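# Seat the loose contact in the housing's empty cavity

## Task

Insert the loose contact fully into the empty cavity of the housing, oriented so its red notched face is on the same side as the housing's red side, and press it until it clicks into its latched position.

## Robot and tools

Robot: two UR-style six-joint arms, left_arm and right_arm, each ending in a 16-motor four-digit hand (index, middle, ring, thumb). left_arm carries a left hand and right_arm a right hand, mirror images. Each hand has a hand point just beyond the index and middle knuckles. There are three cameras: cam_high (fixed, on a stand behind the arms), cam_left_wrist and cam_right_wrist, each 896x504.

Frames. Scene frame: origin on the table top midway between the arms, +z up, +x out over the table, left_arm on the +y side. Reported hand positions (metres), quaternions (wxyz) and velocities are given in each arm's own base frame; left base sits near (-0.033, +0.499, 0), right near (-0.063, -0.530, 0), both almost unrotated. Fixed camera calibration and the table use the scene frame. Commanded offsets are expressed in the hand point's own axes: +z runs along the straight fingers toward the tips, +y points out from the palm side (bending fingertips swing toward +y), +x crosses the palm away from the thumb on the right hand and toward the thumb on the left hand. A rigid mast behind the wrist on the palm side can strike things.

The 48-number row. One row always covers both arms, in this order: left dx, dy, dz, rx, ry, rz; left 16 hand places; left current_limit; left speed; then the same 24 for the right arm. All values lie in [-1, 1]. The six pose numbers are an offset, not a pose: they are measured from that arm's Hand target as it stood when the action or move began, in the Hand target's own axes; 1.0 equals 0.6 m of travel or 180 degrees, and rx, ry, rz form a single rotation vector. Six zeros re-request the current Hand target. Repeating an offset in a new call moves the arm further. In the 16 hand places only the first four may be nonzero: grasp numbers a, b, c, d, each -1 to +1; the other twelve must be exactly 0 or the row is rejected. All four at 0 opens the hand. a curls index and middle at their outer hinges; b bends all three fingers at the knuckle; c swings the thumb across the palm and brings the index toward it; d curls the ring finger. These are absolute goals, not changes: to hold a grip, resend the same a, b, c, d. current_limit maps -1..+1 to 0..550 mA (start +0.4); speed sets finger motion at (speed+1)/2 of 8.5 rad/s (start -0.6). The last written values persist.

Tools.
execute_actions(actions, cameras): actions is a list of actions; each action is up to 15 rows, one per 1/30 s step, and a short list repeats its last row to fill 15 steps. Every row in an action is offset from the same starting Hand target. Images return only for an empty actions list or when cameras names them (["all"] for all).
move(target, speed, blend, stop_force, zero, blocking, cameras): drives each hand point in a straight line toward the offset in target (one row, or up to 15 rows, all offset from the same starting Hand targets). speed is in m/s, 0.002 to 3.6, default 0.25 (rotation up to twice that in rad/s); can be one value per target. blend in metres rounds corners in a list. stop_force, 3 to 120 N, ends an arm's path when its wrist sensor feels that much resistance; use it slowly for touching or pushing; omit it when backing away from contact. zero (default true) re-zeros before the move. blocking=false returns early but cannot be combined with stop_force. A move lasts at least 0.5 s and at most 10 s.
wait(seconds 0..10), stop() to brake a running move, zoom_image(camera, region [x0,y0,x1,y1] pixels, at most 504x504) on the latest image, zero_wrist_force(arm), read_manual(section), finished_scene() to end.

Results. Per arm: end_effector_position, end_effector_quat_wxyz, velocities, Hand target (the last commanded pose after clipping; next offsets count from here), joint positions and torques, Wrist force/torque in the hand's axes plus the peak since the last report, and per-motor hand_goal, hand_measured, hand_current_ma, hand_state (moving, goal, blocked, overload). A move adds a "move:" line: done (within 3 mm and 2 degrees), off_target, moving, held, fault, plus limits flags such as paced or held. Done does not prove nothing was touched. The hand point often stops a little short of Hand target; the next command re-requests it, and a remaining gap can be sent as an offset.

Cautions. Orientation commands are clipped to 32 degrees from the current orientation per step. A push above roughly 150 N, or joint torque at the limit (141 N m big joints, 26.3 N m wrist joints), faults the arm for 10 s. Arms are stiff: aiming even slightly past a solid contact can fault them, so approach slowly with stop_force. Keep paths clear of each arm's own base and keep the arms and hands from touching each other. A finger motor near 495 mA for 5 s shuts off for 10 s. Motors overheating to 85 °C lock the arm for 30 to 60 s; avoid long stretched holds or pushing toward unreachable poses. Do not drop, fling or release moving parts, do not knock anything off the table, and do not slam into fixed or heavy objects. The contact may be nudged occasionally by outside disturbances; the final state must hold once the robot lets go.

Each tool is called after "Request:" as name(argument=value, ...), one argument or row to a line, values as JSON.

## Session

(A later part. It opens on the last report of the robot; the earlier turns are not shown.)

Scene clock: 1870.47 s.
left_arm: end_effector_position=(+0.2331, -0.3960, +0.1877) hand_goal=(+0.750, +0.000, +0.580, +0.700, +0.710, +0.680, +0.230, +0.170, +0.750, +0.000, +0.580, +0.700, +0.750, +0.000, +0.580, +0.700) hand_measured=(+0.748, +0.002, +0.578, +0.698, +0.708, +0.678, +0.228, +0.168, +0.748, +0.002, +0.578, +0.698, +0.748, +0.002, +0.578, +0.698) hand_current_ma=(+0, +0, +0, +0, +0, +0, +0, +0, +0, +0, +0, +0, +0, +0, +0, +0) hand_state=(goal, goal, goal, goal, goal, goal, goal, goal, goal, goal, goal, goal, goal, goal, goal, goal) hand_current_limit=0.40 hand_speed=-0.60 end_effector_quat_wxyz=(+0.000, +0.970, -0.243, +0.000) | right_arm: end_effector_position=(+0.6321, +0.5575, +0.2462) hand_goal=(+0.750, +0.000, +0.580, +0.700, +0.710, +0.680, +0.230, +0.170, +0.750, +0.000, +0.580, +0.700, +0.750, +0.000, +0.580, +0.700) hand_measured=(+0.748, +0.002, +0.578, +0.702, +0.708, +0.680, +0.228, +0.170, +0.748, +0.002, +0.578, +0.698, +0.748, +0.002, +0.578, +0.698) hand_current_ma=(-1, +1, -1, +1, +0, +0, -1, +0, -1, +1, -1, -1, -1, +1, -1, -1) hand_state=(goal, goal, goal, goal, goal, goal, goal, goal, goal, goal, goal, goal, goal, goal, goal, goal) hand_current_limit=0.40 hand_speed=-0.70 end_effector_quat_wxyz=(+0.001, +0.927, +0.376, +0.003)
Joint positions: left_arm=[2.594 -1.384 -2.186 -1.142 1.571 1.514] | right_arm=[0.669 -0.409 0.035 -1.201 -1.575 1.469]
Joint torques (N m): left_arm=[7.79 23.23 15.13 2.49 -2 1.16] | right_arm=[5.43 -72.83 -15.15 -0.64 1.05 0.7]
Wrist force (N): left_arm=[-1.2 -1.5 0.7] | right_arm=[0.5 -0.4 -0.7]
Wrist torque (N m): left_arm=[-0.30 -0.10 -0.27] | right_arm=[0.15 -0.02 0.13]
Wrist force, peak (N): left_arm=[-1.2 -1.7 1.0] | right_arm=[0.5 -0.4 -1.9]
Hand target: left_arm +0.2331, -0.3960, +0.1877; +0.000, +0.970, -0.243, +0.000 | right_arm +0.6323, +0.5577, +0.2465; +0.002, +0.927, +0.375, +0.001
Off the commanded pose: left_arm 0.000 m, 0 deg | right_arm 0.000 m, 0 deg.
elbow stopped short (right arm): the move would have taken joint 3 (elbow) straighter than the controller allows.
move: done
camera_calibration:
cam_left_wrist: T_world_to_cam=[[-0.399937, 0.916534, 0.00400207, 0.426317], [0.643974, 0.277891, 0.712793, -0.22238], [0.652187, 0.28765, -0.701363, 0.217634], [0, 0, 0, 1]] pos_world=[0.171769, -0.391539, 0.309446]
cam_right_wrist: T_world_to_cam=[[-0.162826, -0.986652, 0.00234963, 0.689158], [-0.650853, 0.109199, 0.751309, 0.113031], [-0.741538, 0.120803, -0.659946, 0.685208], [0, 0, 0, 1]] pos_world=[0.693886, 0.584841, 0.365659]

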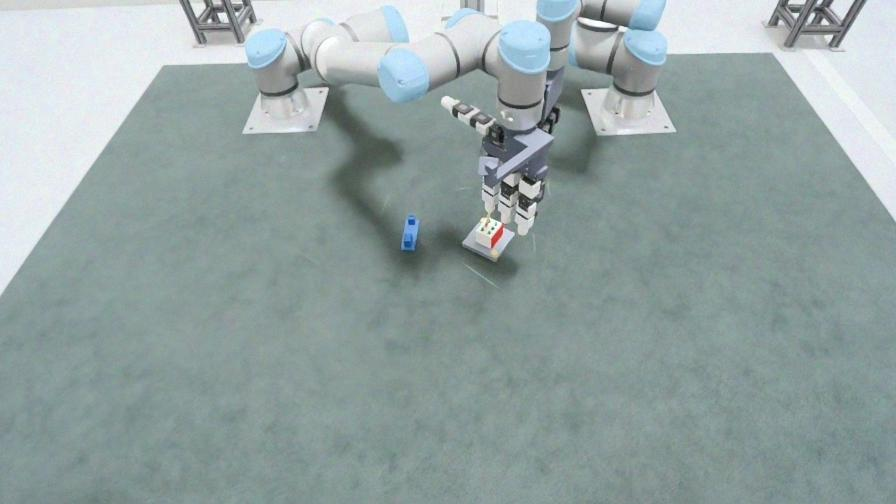

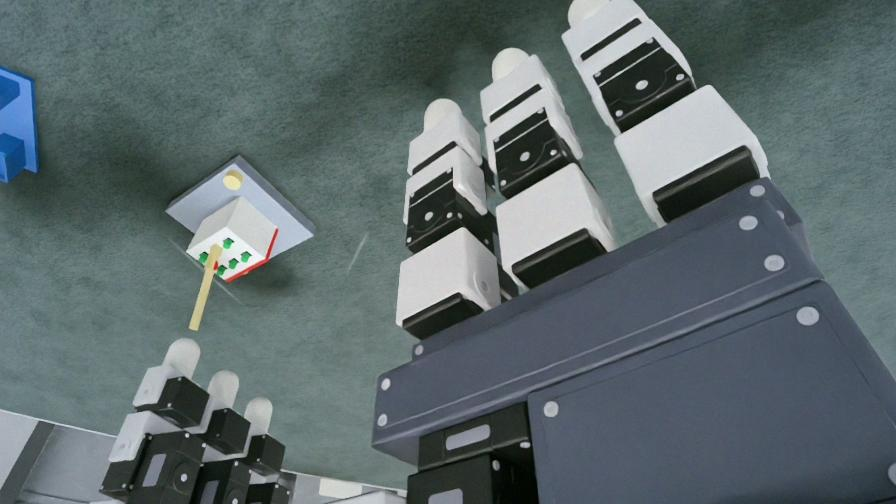

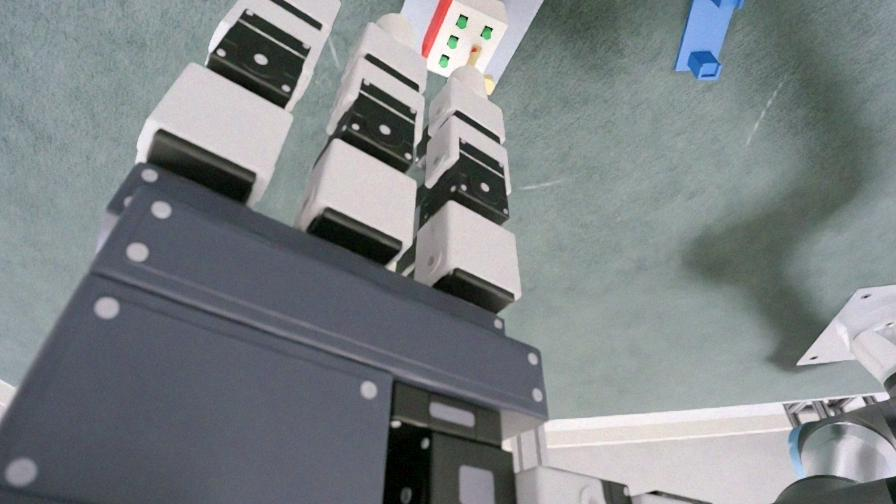

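Request:
move(
  target=[0,0,0,0,0,0,0,0,0,0,0,0,0,0,0,0,0,0,0,0,0,0,0.4,-0.6,0,0,0.025,0,0,0,0,0,0,0,0,0,0,0,0,0,0,0,0,0,0,0,0.4,-0.7],
  speed=0.006,
  stop_force=3,
  cameras=["all"],
)

Request:
zoom_image(
  camera="cam_high",
  region=[465, 180, 525, 250],
)

Request:
zoom_image(
  camera="cam_left_wrist",
  region=[140, 230, 260, 390],
)

Request:
zoom_image(
  camera="cam_right_wrist",
  region=[380, 0, 540, 110],
)

Scene clock: 1883.07 s.
left_arm: end_effector_position=(+0.2331, -0.3960, +0.1877) hand_goal=(+0.750, +0.000, +0.580, +0.700, +0.710, +0.680, +0.230, +0.170, +0.750, +0.000, +0.580, +0.700, +0.750, +0.000, +0.580, +0.700) hand_measured=(+0.748, +0.002, +0.578, +0.698, +0.708, +0.678, +0.228, +0.168, +0.748, +0.002, +0.578, +0.698, +0.748, +0.002, +0.578, +0.698) hand_current_ma=(+0, +0, +0, +0, +0, +0, +0, +0, +0, +0, +0, +0, +0, +0, +0, +0) hand_state=(goal, goal, goal, goal, goal, goal, goal, goal, goal, goal, goal, goal, goal, goal, goal, goal) hand_current_limit=0.40 hand_speed=-0.60 end_effector_quat_wxyz=(+0.000, +0.970, -0.243, +0.000) | right_arm: end_effector_position=(+0.6323, +0.5576, +0.2368) hand_goal=(+0.750, +0.000, +0.580, +0.700, +0.710, +0.680, +0.230, +0.170, +0.750, +0.000, +0.580, +0.700, +0.750, +0.000, +0.580, +0.700) hand_measured=(+0.748, -0.004, +0.578, +0.702, +0.708, +0.680, +0.228, +0.170, +0.748, +0.002, +0.578, +0.698, +0.748, +0.002, +0.578, +0.698) hand_current_ma=(-1, -2, -1, +1, +0, +0, -1, +0, -1, +1, -1, -1, -1, +1, -1, -1) hand_state=(goal, goal, goal, goal, goal, goal, goal, goal, goal, goal, goal, goal, goal, goal, goal, goal) hand_current_limit=0.40 hand_speed=-0.70 end_effector_quat_wxyz=(+0.001, +0.927, +0.376, +0.002)
Joint positions: left_arm=[2.594 -1.384 -2.186 -1.142 1.571 1.514] | right_arm=[0.669 -0.464 0.171 -1.28 -1.575 1.469]
Joint torques (N m): left_arm=[8.38 23.45 14.27 2.58 -1.98 1.35] | right_arm=[-6.67 -53.05 -26.38 -0.3 1.47 -0.87]
Wrist force (N): left_arm=[-1.2 -1.4 0.9] | right_arm=[0.5 -0.4 -2.3]
Wrist torque (N m): left_arm=[-0.29 -0.10 -0.27] | right_arm=[0.26 0.00 0.14]
Wrist force, peak (N): left_arm=[-1.3 -1.7 0.9] | right_arm=[1.4 -0.4 -4.5]
Hand target: left_arm +0.2331, -0.3960, +0.1877; +0.000, +0.970, -0.243, +0.000 | right_arm +0.6323, +0.5576, +0.2368; +0.001, +0.927, +0.376, +0.002 (not the last commanded pose)
Off the commanded pose: left_arm 0.000 m, 0 deg | right_arm 0.005 m, 0 deg.
move: contact (right_arm)
camera_calibration:
cam_left_wrist: T_world_to_cam=[[-0.399937, 0.916534, 0.00400207, 0.426317], [0.643974, 0.277891, 0.712793, -0.22238], [0.652187, 0.28765, -0.701363, 0.217634], [0, 0, 0, 1]] pos_world=[0.171769, -0.391539, 0.309446]
cam_right_wrist: T_world_to_cam=[[-0.163375, -0.986557, 0.00382071, 0.689229], [-0.649697, 0.110504, 0.752118, 0.118567], [-0.74243, 0.120395, -0.659017, 0.679596], [0, 0, 0, 1]] pos_world=[0.694188, 0.585041, 0.356055]

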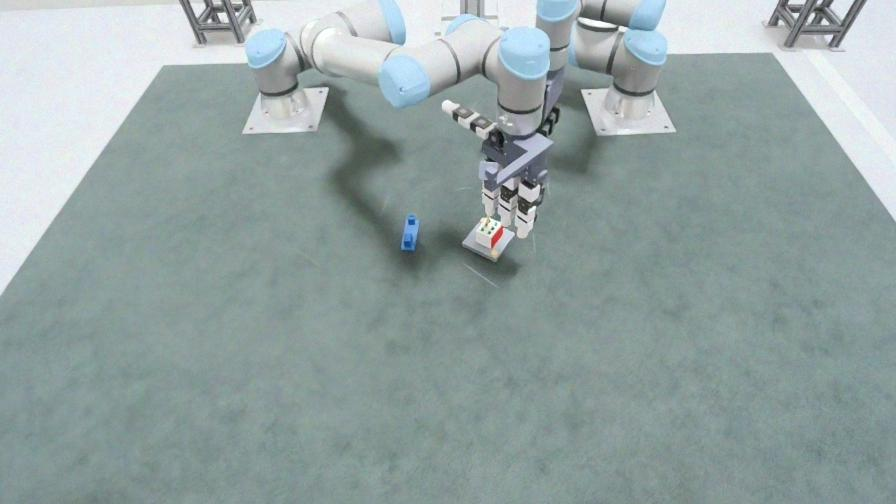

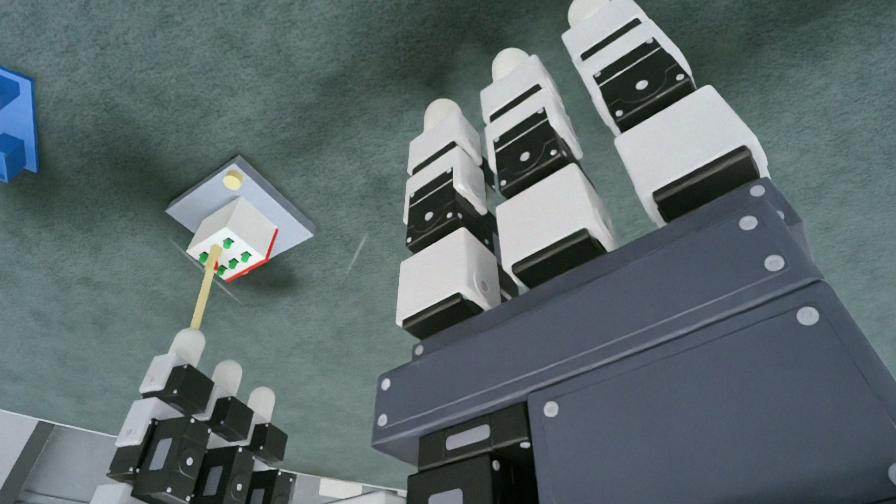

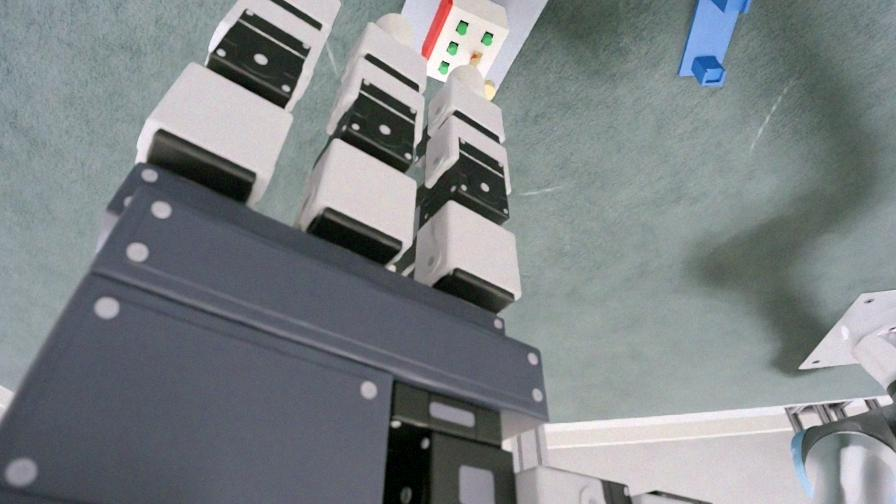

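Scaled by 7.200 from the camera's 896x504 image, which has a finer 1280x720 frame.

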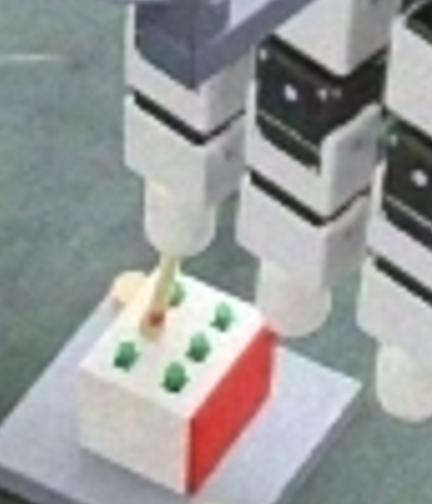

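Scaled by 3.150 from the camera's 896x504 image, which has a finer 1280x720 frame.

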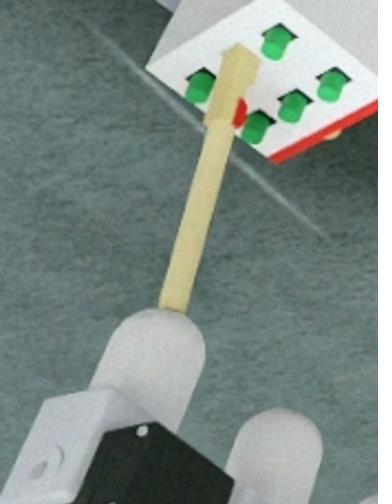

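Scaled by 3.150 from the camera's 896x504 image, which has a finer 1280x720 frame.

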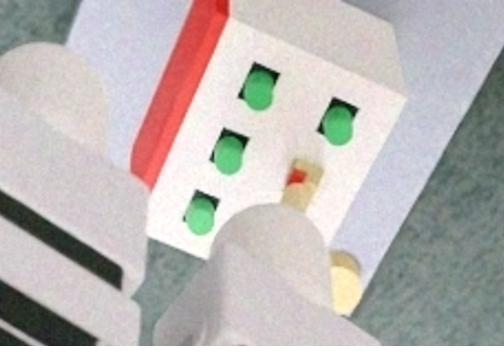

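Request:
move(
  target=[0,0,0,0,0,0,0,0,0,0,0,0,0,0,0,0,0,0,0,0,0,0,0.4,-0.6,-0.0075,-0.0035,-0.0003,0,0,0,0,0,0,0,0,0,0,0,0,0,0,0,0,0,0,0,0.4,-0.7],
  speed=0.006,
  cameras=["all"],
)

Request:
zoom_image(
  camera="cam_high",
  region=[465, 180, 525, 250],
)

Request:
zoom_image(
  camera="cam_left_wrist",
  region=[140, 230, 260, 390],
)

Request:
zoom_image(
  camera="cam_right_wrist",
  region=[380, 0, 540, 110],
)

Scene clock: 1889.33 s.
left_arm: end_effector_position=(+0.2331, -0.3960, +0.1877) hand_goal=(+0.750, +0.000, +0.580, +0.700, +0.710, +0.680, +0.230, +0.170, +0.750, +0.000, +0.580, +0.700, +0.750, +0.000, +0.580, +0.700) hand_measured=(+0.748, +0.002, +0.578, +0.698, +0.708, +0.678, +0.228, +0.168, +0.748, +0.002, +0.578, +0.698, +0.748, +0.002, +0.578, +0.698) hand_current_ma=(+0, +0, +0, +0, +0, +0, +0, +0, +0, +0, +0, +0, +0, +0, +0, +0) hand_state=(goal, goal, goal, goal, goal, goal, goal, goal, goal, goal, goal, goal, goal, goal, goal, goal) hand_current_limit=0.40 hand_speed=-0.60 end_effector_quat_wxyz=(+0.000, +0.970, -0.243, +0.000) | right_arm: end_effector_position=(+0.6276, +0.5560, +0.2370) hand_goal=(+0.750, +0.000, +0.580, +0.700, +0.710, +0.680, +0.230, +0.170, +0.750, +0.000, +0.580, +0.700, +0.750, +0.000, +0.580, +0.700) hand_measured=(+0.740, -0.026, +0.574, +0.700, +0.708, +0.680, +0.228, +0.170, +0.748, +0.002, +0.578, +0.698, +0.748, +0.002, +0.578, +0.698) hand_current_ma=(-9, -29, -3, +0, +0, +0, -1, +0, -1, +1, -1, -1, -1, +1, -1, -1) hand_state=(goal, blocked, goal, goal, goal, goal, goal, goal, goal, goal, goal, goal, goal, goal, goal, goal) hand_current_limit=0.40 hand_speed=-0.70 end_effector_quat_wxyz=(+0.001, +0.927, +0.376, +0.002)
Joint positions: left_arm=[2.594 -1.384 -2.186 -1.142 1.571 1.514] | right_arm=[0.671 -0.51 0.263 -1.326 -1.575 1.471]
Joint torques (N m): left_arm=[7.23 23.64 15.01 2.7 -2.04 1.15] | right_arm=[6.55 -55.86 -23.63 -1.89 0.91 0.1]
Wrist force (N): left_arm=[-1.1 -1.8 0.8] | right_arm=[1.9 -0.1 -6.1]
Wrist torque (N m): left_arm=[-0.33 -0.12 -0.25] | right_arm=[0.49 0.03 0.21]
Wrist force, peak (N): left_arm=[-1.3 -1.7 0.9] | right_arm=[2.1 0.1 -6.3]
Hand target: left_arm +0.2331, -0.3960, +0.1877; +0.000, +0.970, -0.243, +0.000 | right_arm +0.6276, +0.5560, +0.2369; +0.001, +0.927, +0.376, +0.002
Off the commanded pose: left_arm 0.000 m, 0 deg | right_arm 0.000 m, 0 deg.
move: done
camera_calibration:
cam_left_wrist: T_world_to_cam=[[-0.399937, 0.916534, 0.00400207, 0.426317], [0.643974, 0.277891, 0.712793, -0.22238], [0.652187, 0.28765, -0.701363, 0.217634], [0, 0, 0, 1]] pos_world=[0.171769, -0.391539, 0.309446]
cam_right_wrist: T_world_to_cam=[[-0.163374, -0.986557, 0.00366883, 0.686837], [-0.649709, 0.110389, 0.752125, 0.115623], [-0.74242, 0.120494, -0.65901, 0.676376], [0, 0, 0, 1]] pos_world=[0.689488, 0.583341, 0.356255]

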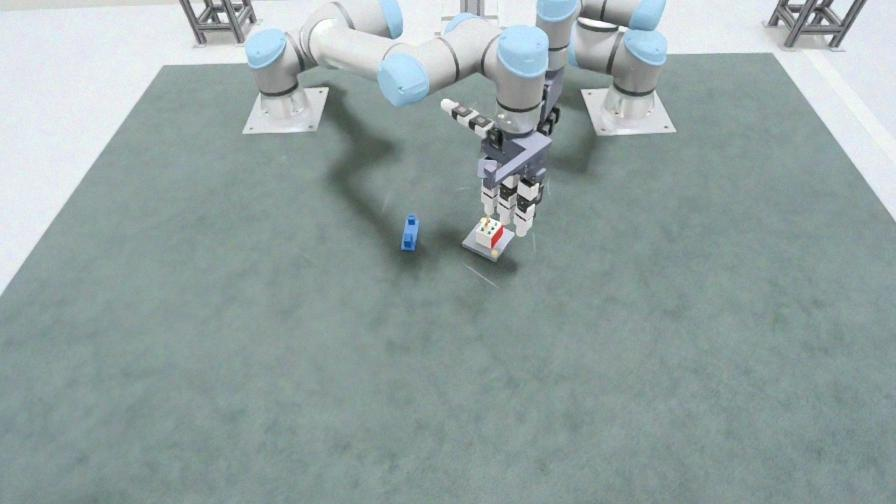

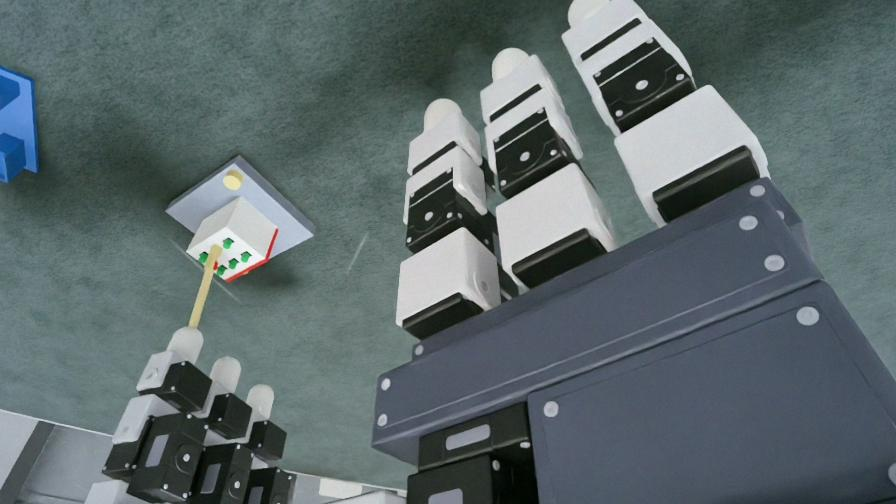

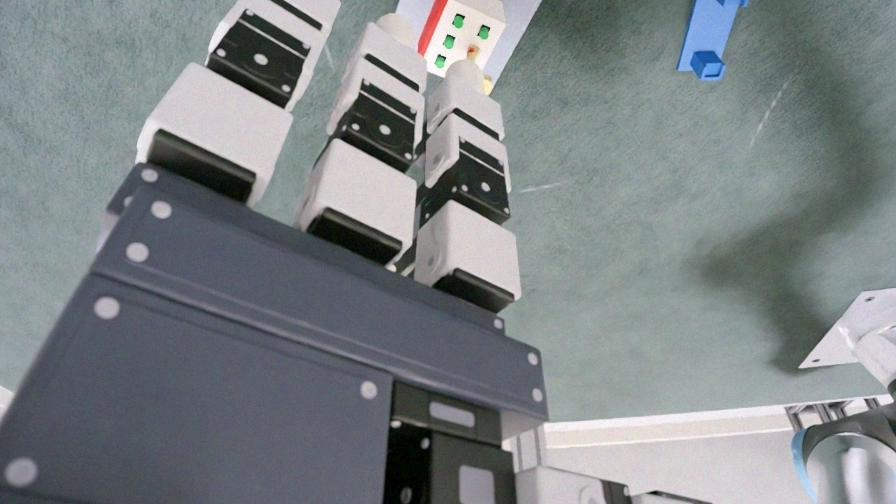

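Scaled by 7.200 from the camera's 896x504 image, which has a finer 1280x720 frame.

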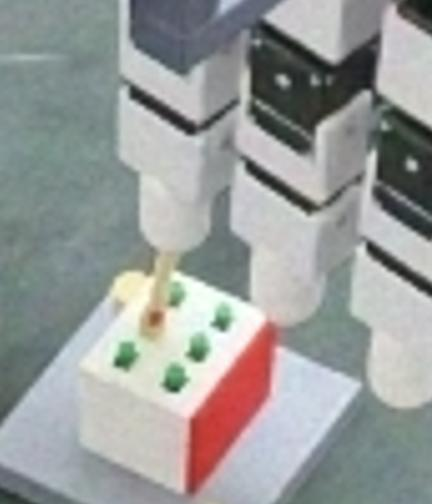

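Scaled by 3.150 from the camera's 896x504 image, which has a finer 1280x720 frame.

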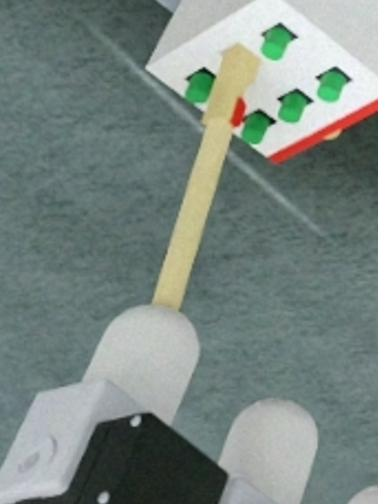

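Scaled by 3.150 from the camera's 896x504 image, which has a finer 1280x720 frame.

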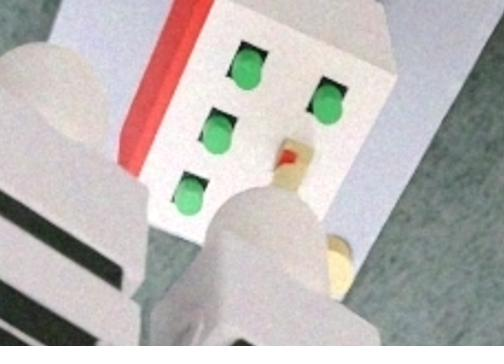

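Request:
move(
  target=[0,0,0,0,0,0,0,0,0,0,0,0,0,0,0,0,0,0,0,0,0,0,0.4,-0.6,-0.0075,-0.0035,-0.001,0,0,0,0,0,0,0,0,0,0,0,0,0,0,0,0,0,0,0,0.4,-0.7],
  speed=0.006,
  cameras=["all"],
)

Request:
zoom_image(
  camera="cam_high",
  region=[465, 180, 525, 250],
)

Request:
zoom_image(
  camera="cam_left_wrist",
  region=[140, 230, 260, 390],
)

Request:
zoom_image(
  camera="cam_right_wrist",
  region=[380, 0, 540, 110],
)

Scene clock: 1897.87 s.
left_arm: end_effector_position=(+0.2331, -0.3960, +0.1877) hand_goal=(+0.750, +0.000, +0.580, +0.700, +0.710, +0.680, +0.230, +0.170, +0.750, +0.000, +0.580, +0.700, +0.750, +0.000, +0.580, +0.700) hand_measured=(+0.748, +0.002, +0.578, +0.698, +0.708, +0.678, +0.228, +0.168, +0.748, +0.002, +0.578, +0.698, +0.748, +0.002, +0.578, +0.698) hand_current_ma=(+0, +0, +0, +0, +0, +0, +0, +0, +0, +0, +0, +0, +0, +0, +0, +0) hand_state=(goal, goal, goal, goal, goal, goal, goal, goal, goal, goal, goal, goal, goal, goal, goal, goal) hand_current_limit=0.40 hand_speed=-0.60 end_effector_quat_wxyz=(+0.000, +0.970, -0.243, +0.000) | right_arm: end_effector_position=(+0.6229, +0.5544, +0.2376) hand_goal=(+0.750, +0.000, +0.580, +0.700, +0.710, +0.680, +0.230, +0.170, +0.750, +0.000, +0.580, +0.700, +0.750, +0.000, +0.580, +0.700) hand_measured=(+0.732, -0.030, +0.570, +0.696, +0.708, +0.680, +0.228, +0.170, +0.748, +0.002, +0.578, +0.698, +0.748, +0.002, +0.578, +0.698) hand_current_ma=(-21, -36, -9, -2, +0, +0, -1, +0, -1, +1, -1, -1, -1, +1, -1, -1) hand_state=(goal, blocked, goal, goal, goal, goal, goal, goal, goal, goal, goal, goal, goal, goal, goal, goal) hand_current_limit=0.40 hand_speed=-0.70 end_effector_quat_wxyz=(+0.001, +0.927, +0.376, +0.002) end_effector_velocity=(+0.000, +0.002, +0.002) end_effector_angular_velocity=(+0.003, -0.003, +0.002)
Joint positions: left_arm=[2.594 -1.384 -2.186 -1.142 1.571 1.514] | right_arm=[0.672 -0.544 0.328 -1.357 -1.575 1.473]
Joint velocities: left_arm=[within noise] | right_arm=[0.002 0.001 -0.005 0 0 0]
Joint torques (N m): left_arm=[6.82 21.53 15.88 2.73 -2.08 1.3] | right_arm=[8.21 -55.01 -22.92 -1.77 -0.72 0.48]
Wrist force (N): left_arm=[-1.2 -1.5 0.7] | right_arm=[1.9 0.2 -7.7]
Wrist torque (N m): left_arm=[-0.28 -0.11 -0.27] | right_arm=[0.59 -0.02 0.21]
Wrist force, peak (N): left_arm=[-1.5 -1.6 0.9] | right_arm=[1.9 0.4 -7.9]
Hand target: left_arm +0.2331, -0.3960, +0.1877; +0.000, +0.970, -0.243, +0.000 | right_arm +0.6229, +0.5544, +0.2375; +0.001, +0.927, +0.376, +0.002
Off the commanded pose: left_arm 0.000 m, 0 deg | right_arm 0.000 m, 0 deg.
move: done
camera_calibration:
cam_left_wrist: T_world_to_cam=[[-0.399937, 0.916534, 0.00400207, 0.426317], [0.643974, 0.277891, 0.712793, -0.22238], [0.652187, 0.28765, -0.701363, 0.217634], [0, 0, 0, 1]] pos_world=[0.171769, -0.391539, 0.309446]
cam_right_wrist: T_world_to_cam=[[-0.163374, -0.986557, 0.00366883, 0.684488], [-0.649709, 0.110389, 0.752125, 0.112295], [-0.74242, 0.120494, -0.65901, 0.673475], [0, 0, 0, 1]] pos_world=[0.684788, 0.581741, 0.356855]

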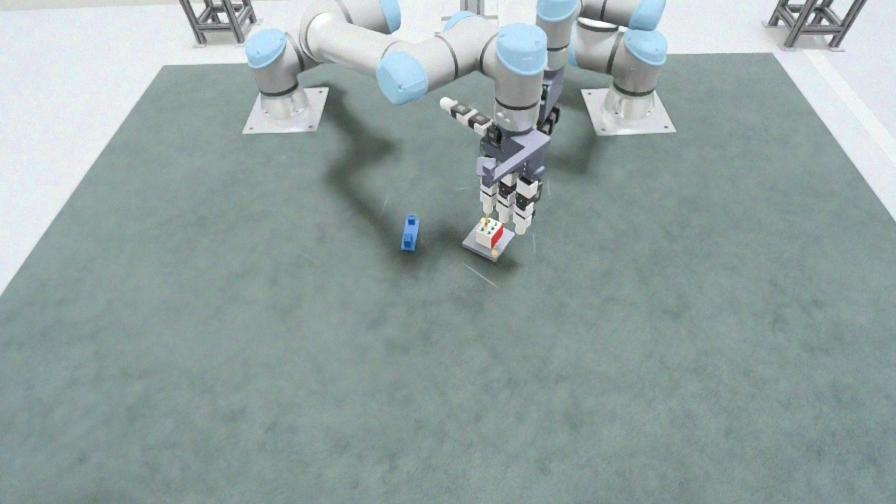

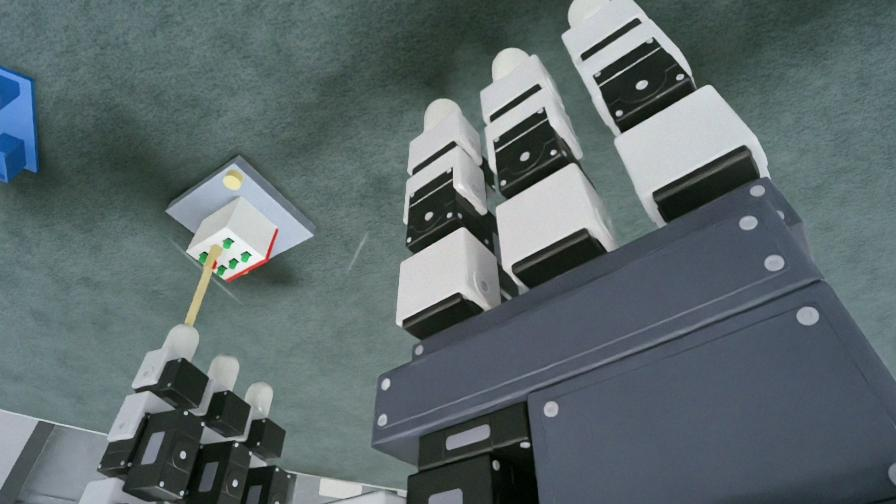

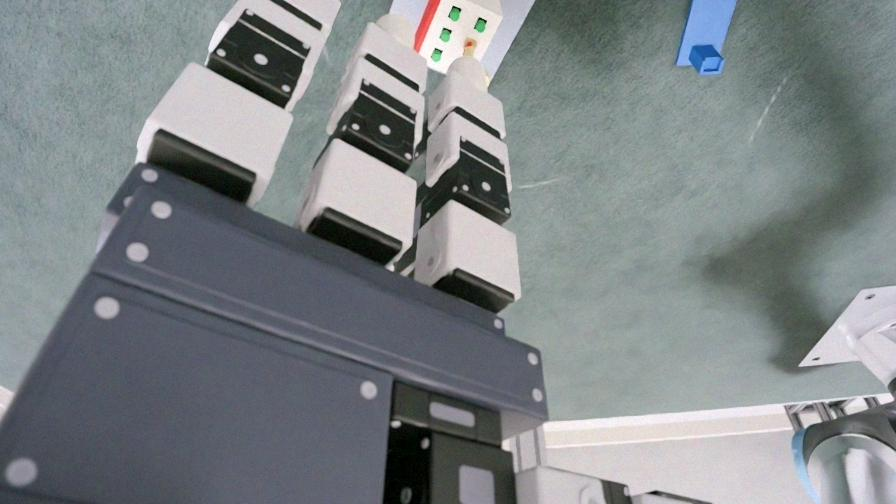

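Scaled by 7.200 from the camera's 896x504 image, which has a finer 1280x720 frame.

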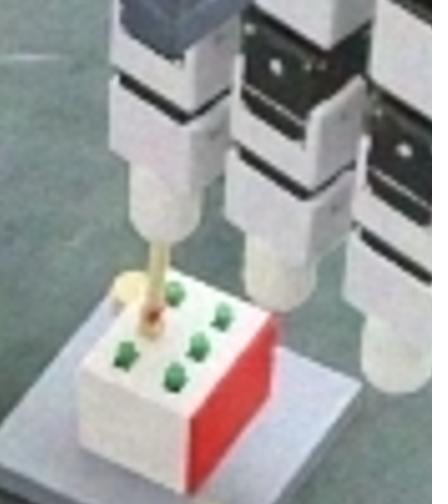

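Scaled by 3.150 from the camera's 896x504 image, which has a finer 1280x720 frame.

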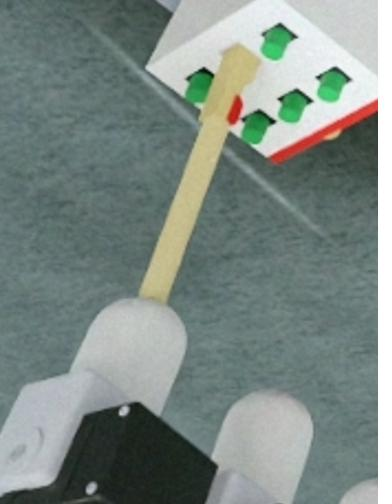

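Scaled by 3.150 from the camera's 896x504 image, which has a finer 1280x720 frame.

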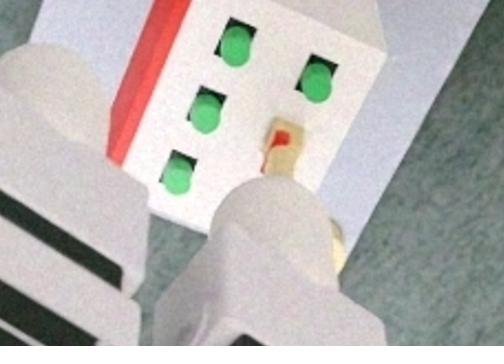

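Request:
move(
  target=[0,0,0,0,0,0, 0,0,0,0,0,0,0,0,0,0,0,0,0,0,0,0, 0.4,-0.6, -0.0075,-0.0035,-0.0010,0,0,0, 0,0,0,0,0,0,0,0,0,0,0,0,0,0,0,0, 0.4,-0.7],
  speed=0.006,
  cameras=["all"],
)

Request:
zoom_image(
  camera="cam_left_wrist",
  region=[140, 230, 260, 390],
)

Request:
zoom_image(
  camera="cam_high",
  region=[465, 180, 525, 250],
)

Request:
zoom_image(
  camera="cam_right_wrist",
  region=[380, 0, 540, 110],
)

Scene clock: 1922.73 s.
left_arm: end_effector_position=(+0.2331, -0.3960, +0.1877) hand_goal=(+0.750, +0.000, +0.580, +0.700, +0.710, +0.680, +0.230, +0.170, +0.750, +0.000, +0.580, +0.700, +0.750, +0.000, +0.580, +0.700) hand_measured=(+0.748, +0.002, +0.578, +0.698, +0.708, +0.678, +0.228, +0.168, +0.748, +0.002, +0.578, +0.698, +0.748, +0.002, +0.578, +0.698) hand_current_ma=(+0, +0, +0, +0, +0, +0, +0, +0, +0, +0, +0, +0, +0, +0, +0, +0) hand_state=(goal, goal, goal, goal, goal, goal, goal, goal, goal, goal, goal, goal, goal, goal, goal, goal) hand_current_limit=0.40 hand_speed=-0.60 end_effector_quat_wxyz=(+0.000, +0.970, -0.243, +0.000) | right_arm: end_effector_position=(+0.6182, +0.5527, +0.2381) hand_goal=(+0.750, +0.000, +0.580, +0.700, +0.710, +0.680, +0.230, +0.170, +0.750, +0.000, +0.580, +0.700, +0.750, +0.000, +0.580, +0.700) hand_measured=(+0.728, -0.026, +0.566, +0.694, +0.708, +0.680, +0.228, +0.170, +0.748, +0.002, +0.578, +0.698, +0.748, +0.002, +0.578, +0.698) hand_current_ma=(-30, -29, -15, -4, +0, +0, -1, +0, -1, +1, -1, -1, -1, +1, -1, -1) hand_state=(blocked, blocked, goal, goal, goal, goal, goal, goal, goal, goal, goal, goal, goal, goal, goal, goal) hand_current_limit=0.40 hand_speed=-0.70 end_effector_quat_wxyz=(+0.001, +0.927, +0.376, +0.002)
Joint positions: left_arm=[2.594 -1.384 -2.186 -1.142 1.571 1.514] | right_arm=[0.674 -0.573 0.382 -1.382 -1.575 1.475]
Joint torques (N m): left_arm=[7.2 22.29 15.28 2.69 -2.06 1.17] | right_arm=[7.11 -56.44 -25.26 -2.29 -1.33 0.7]
Wrist force (N): left_arm=[-1.2 -1.4 0.8] | right_arm=[1.1 0.1 -5.2]
Wrist torque (N m): left_arm=[-0.29 -0.11 -0.27] | right_arm=[0.39 -0.07 0.17]
Wrist force, peak (N): left_arm=[-1.2 -1.7 1.0] | right_arm=[2.3 0.4 -8.7]
Hand target: left_arm +0.2331, -0.3960, +0.1877; +0.000, +0.970, -0.243, +0.000 | right_arm +0.6182, +0.5527, +0.2381; +0.001, +0.927, +0.376, +0.002
Off the commanded pose: left_arm 0.000 m, 0 deg | right_arm 0.000 m, 0 deg.
move: done
camera_calibration:
cam_left_wrist: T_world_to_cam=[[-0.399937, 0.916534, 0.00400207, 0.426317], [0.643974, 0.277891, 0.712793, -0.22238], [0.652187, 0.28765, -0.701363, 0.217634], [0, 0, 0, 1]] pos_world=[0.171769, -0.391539, 0.309446]
cam_right_wrist: T_world_to_cam=[[-0.163301, -0.986569, 0.00373353, 0.682073], [-0.649717, 0.11039, 0.752118, 0.108974], [-0.742429, 0.120396, -0.659018, 0.670639], [0, 0, 0, 1]] pos_world=[0.680088, 0.580141, 0.357455]

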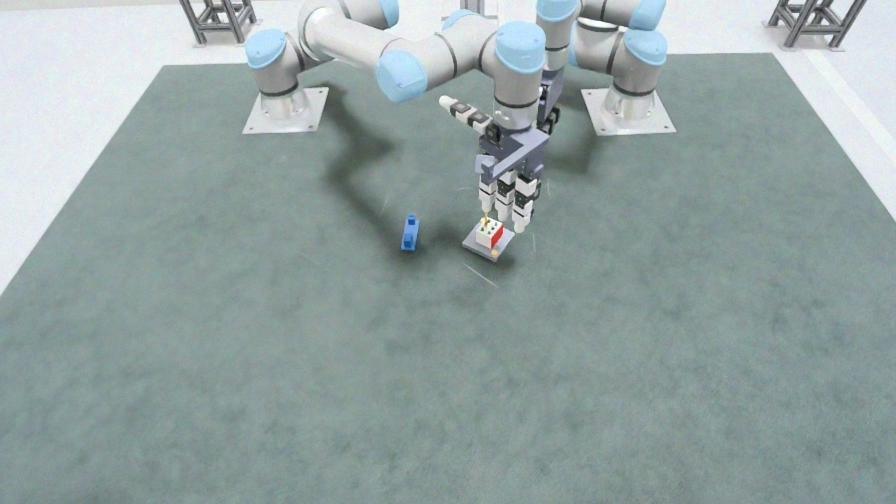

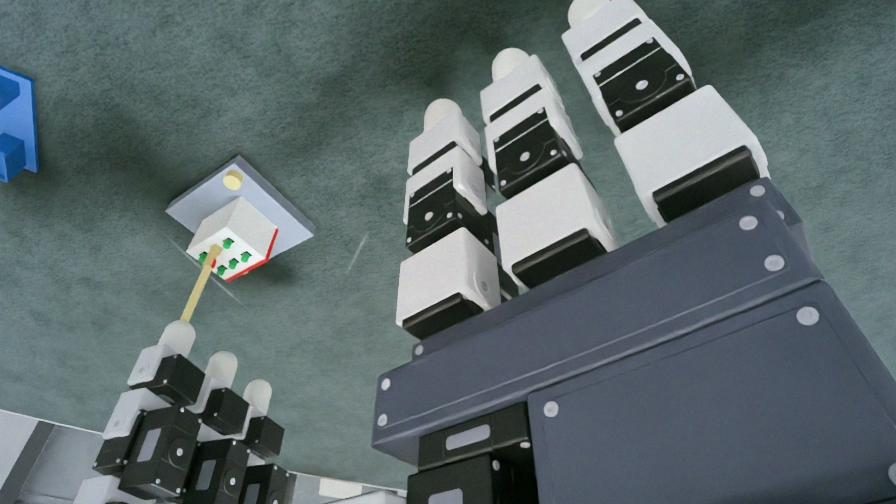

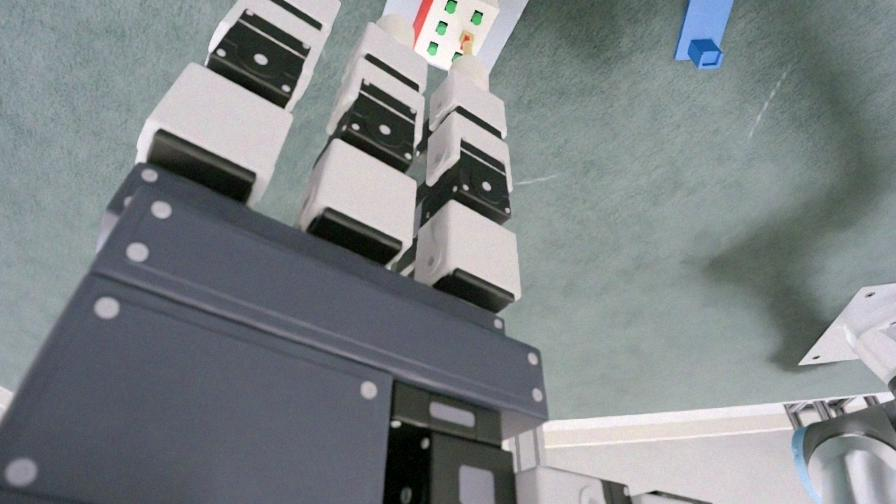

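Scaled by 3.150 from the camera's 896x504 image, which has a finer 1280x720 frame.

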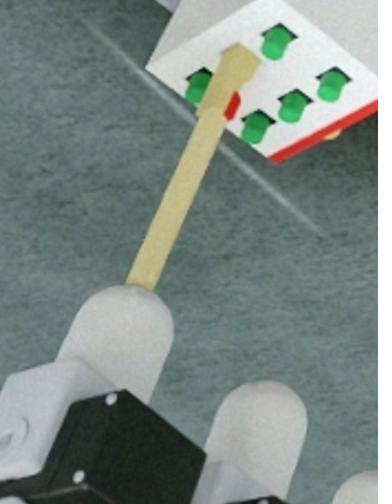

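Scaled by 7.200 from the camera's 896x504 image, which has a finer 1280x720 frame.

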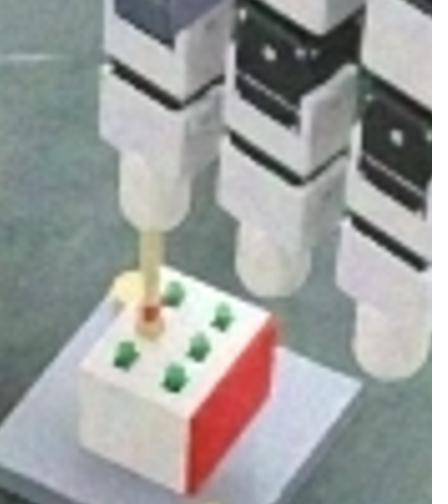

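Scaled by 3.150 from the camera's 896x504 image, which has a finer 1280x720 frame.

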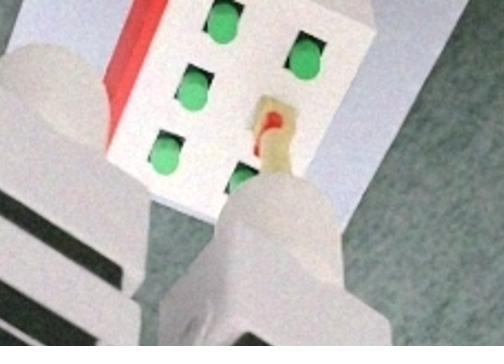

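Request:
zoom_image(
  camera="cam_right_wrist",
  region=[435, 15, 505, 85],
)

Request:
zoom_image(
  camera="cam_left_wrist",
  region=[170, 225, 250, 325],
)

Request:
zoom_image(
  camera="cam_high",
  region=[472, 205, 512, 245],
)

Scaled by 7.200 from the camera's 896x504 image, which has a finer 1280x720 frame.

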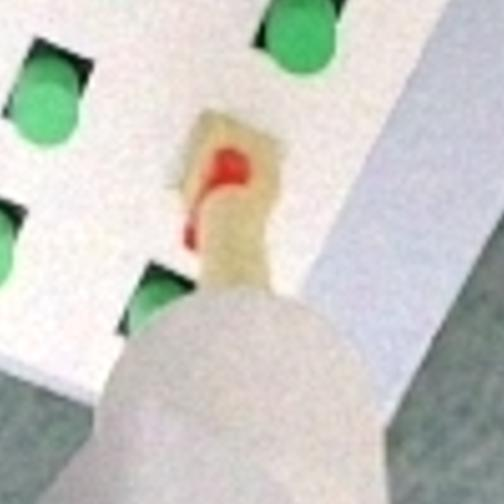

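Scaled by 5.040 from the camera's 896x504 image, which has a finer 1280x720 frame.

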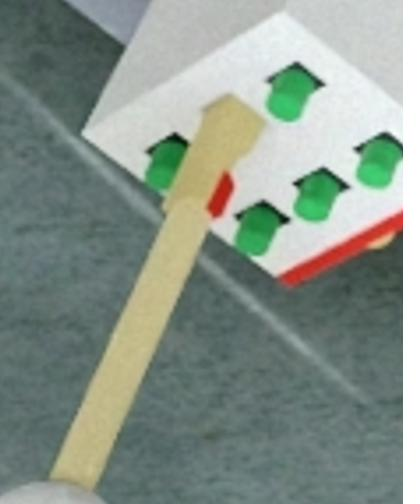

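Scaled by 12.600 from the camera's 896x504 image, which has a finer 1280x720 frame.

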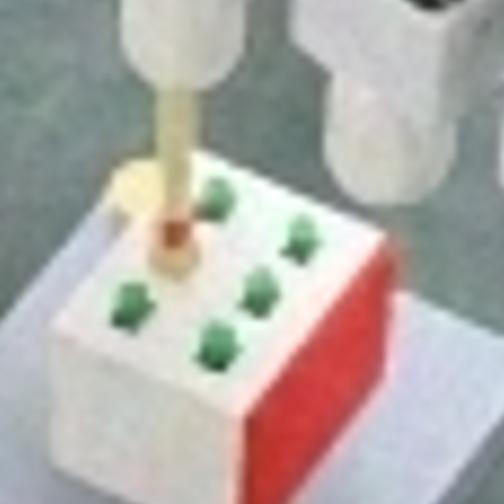

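Request:
zoom_image(
  camera="cam_left_wrist",
  region=[160, 190, 290, 290],
)

Request:
zoom_image(
  camera="cam_left_wrist",
  region=[170, 205, 220, 265],
)

Scaled by 3.877 from the camera's 896x504 image, which has a finer 1280x720 frame.

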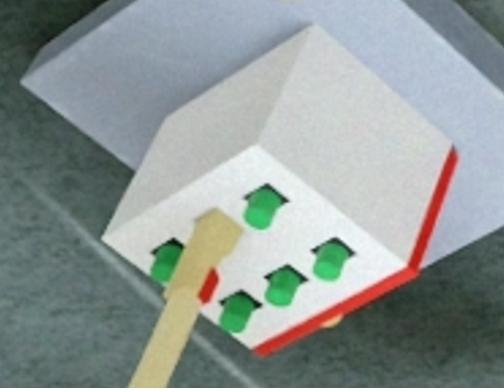

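Scaled by 8.400 from the camera's 896x504 image, which has a finer 1280x720 frame.

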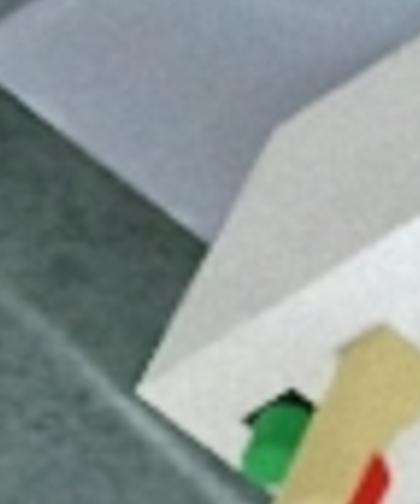

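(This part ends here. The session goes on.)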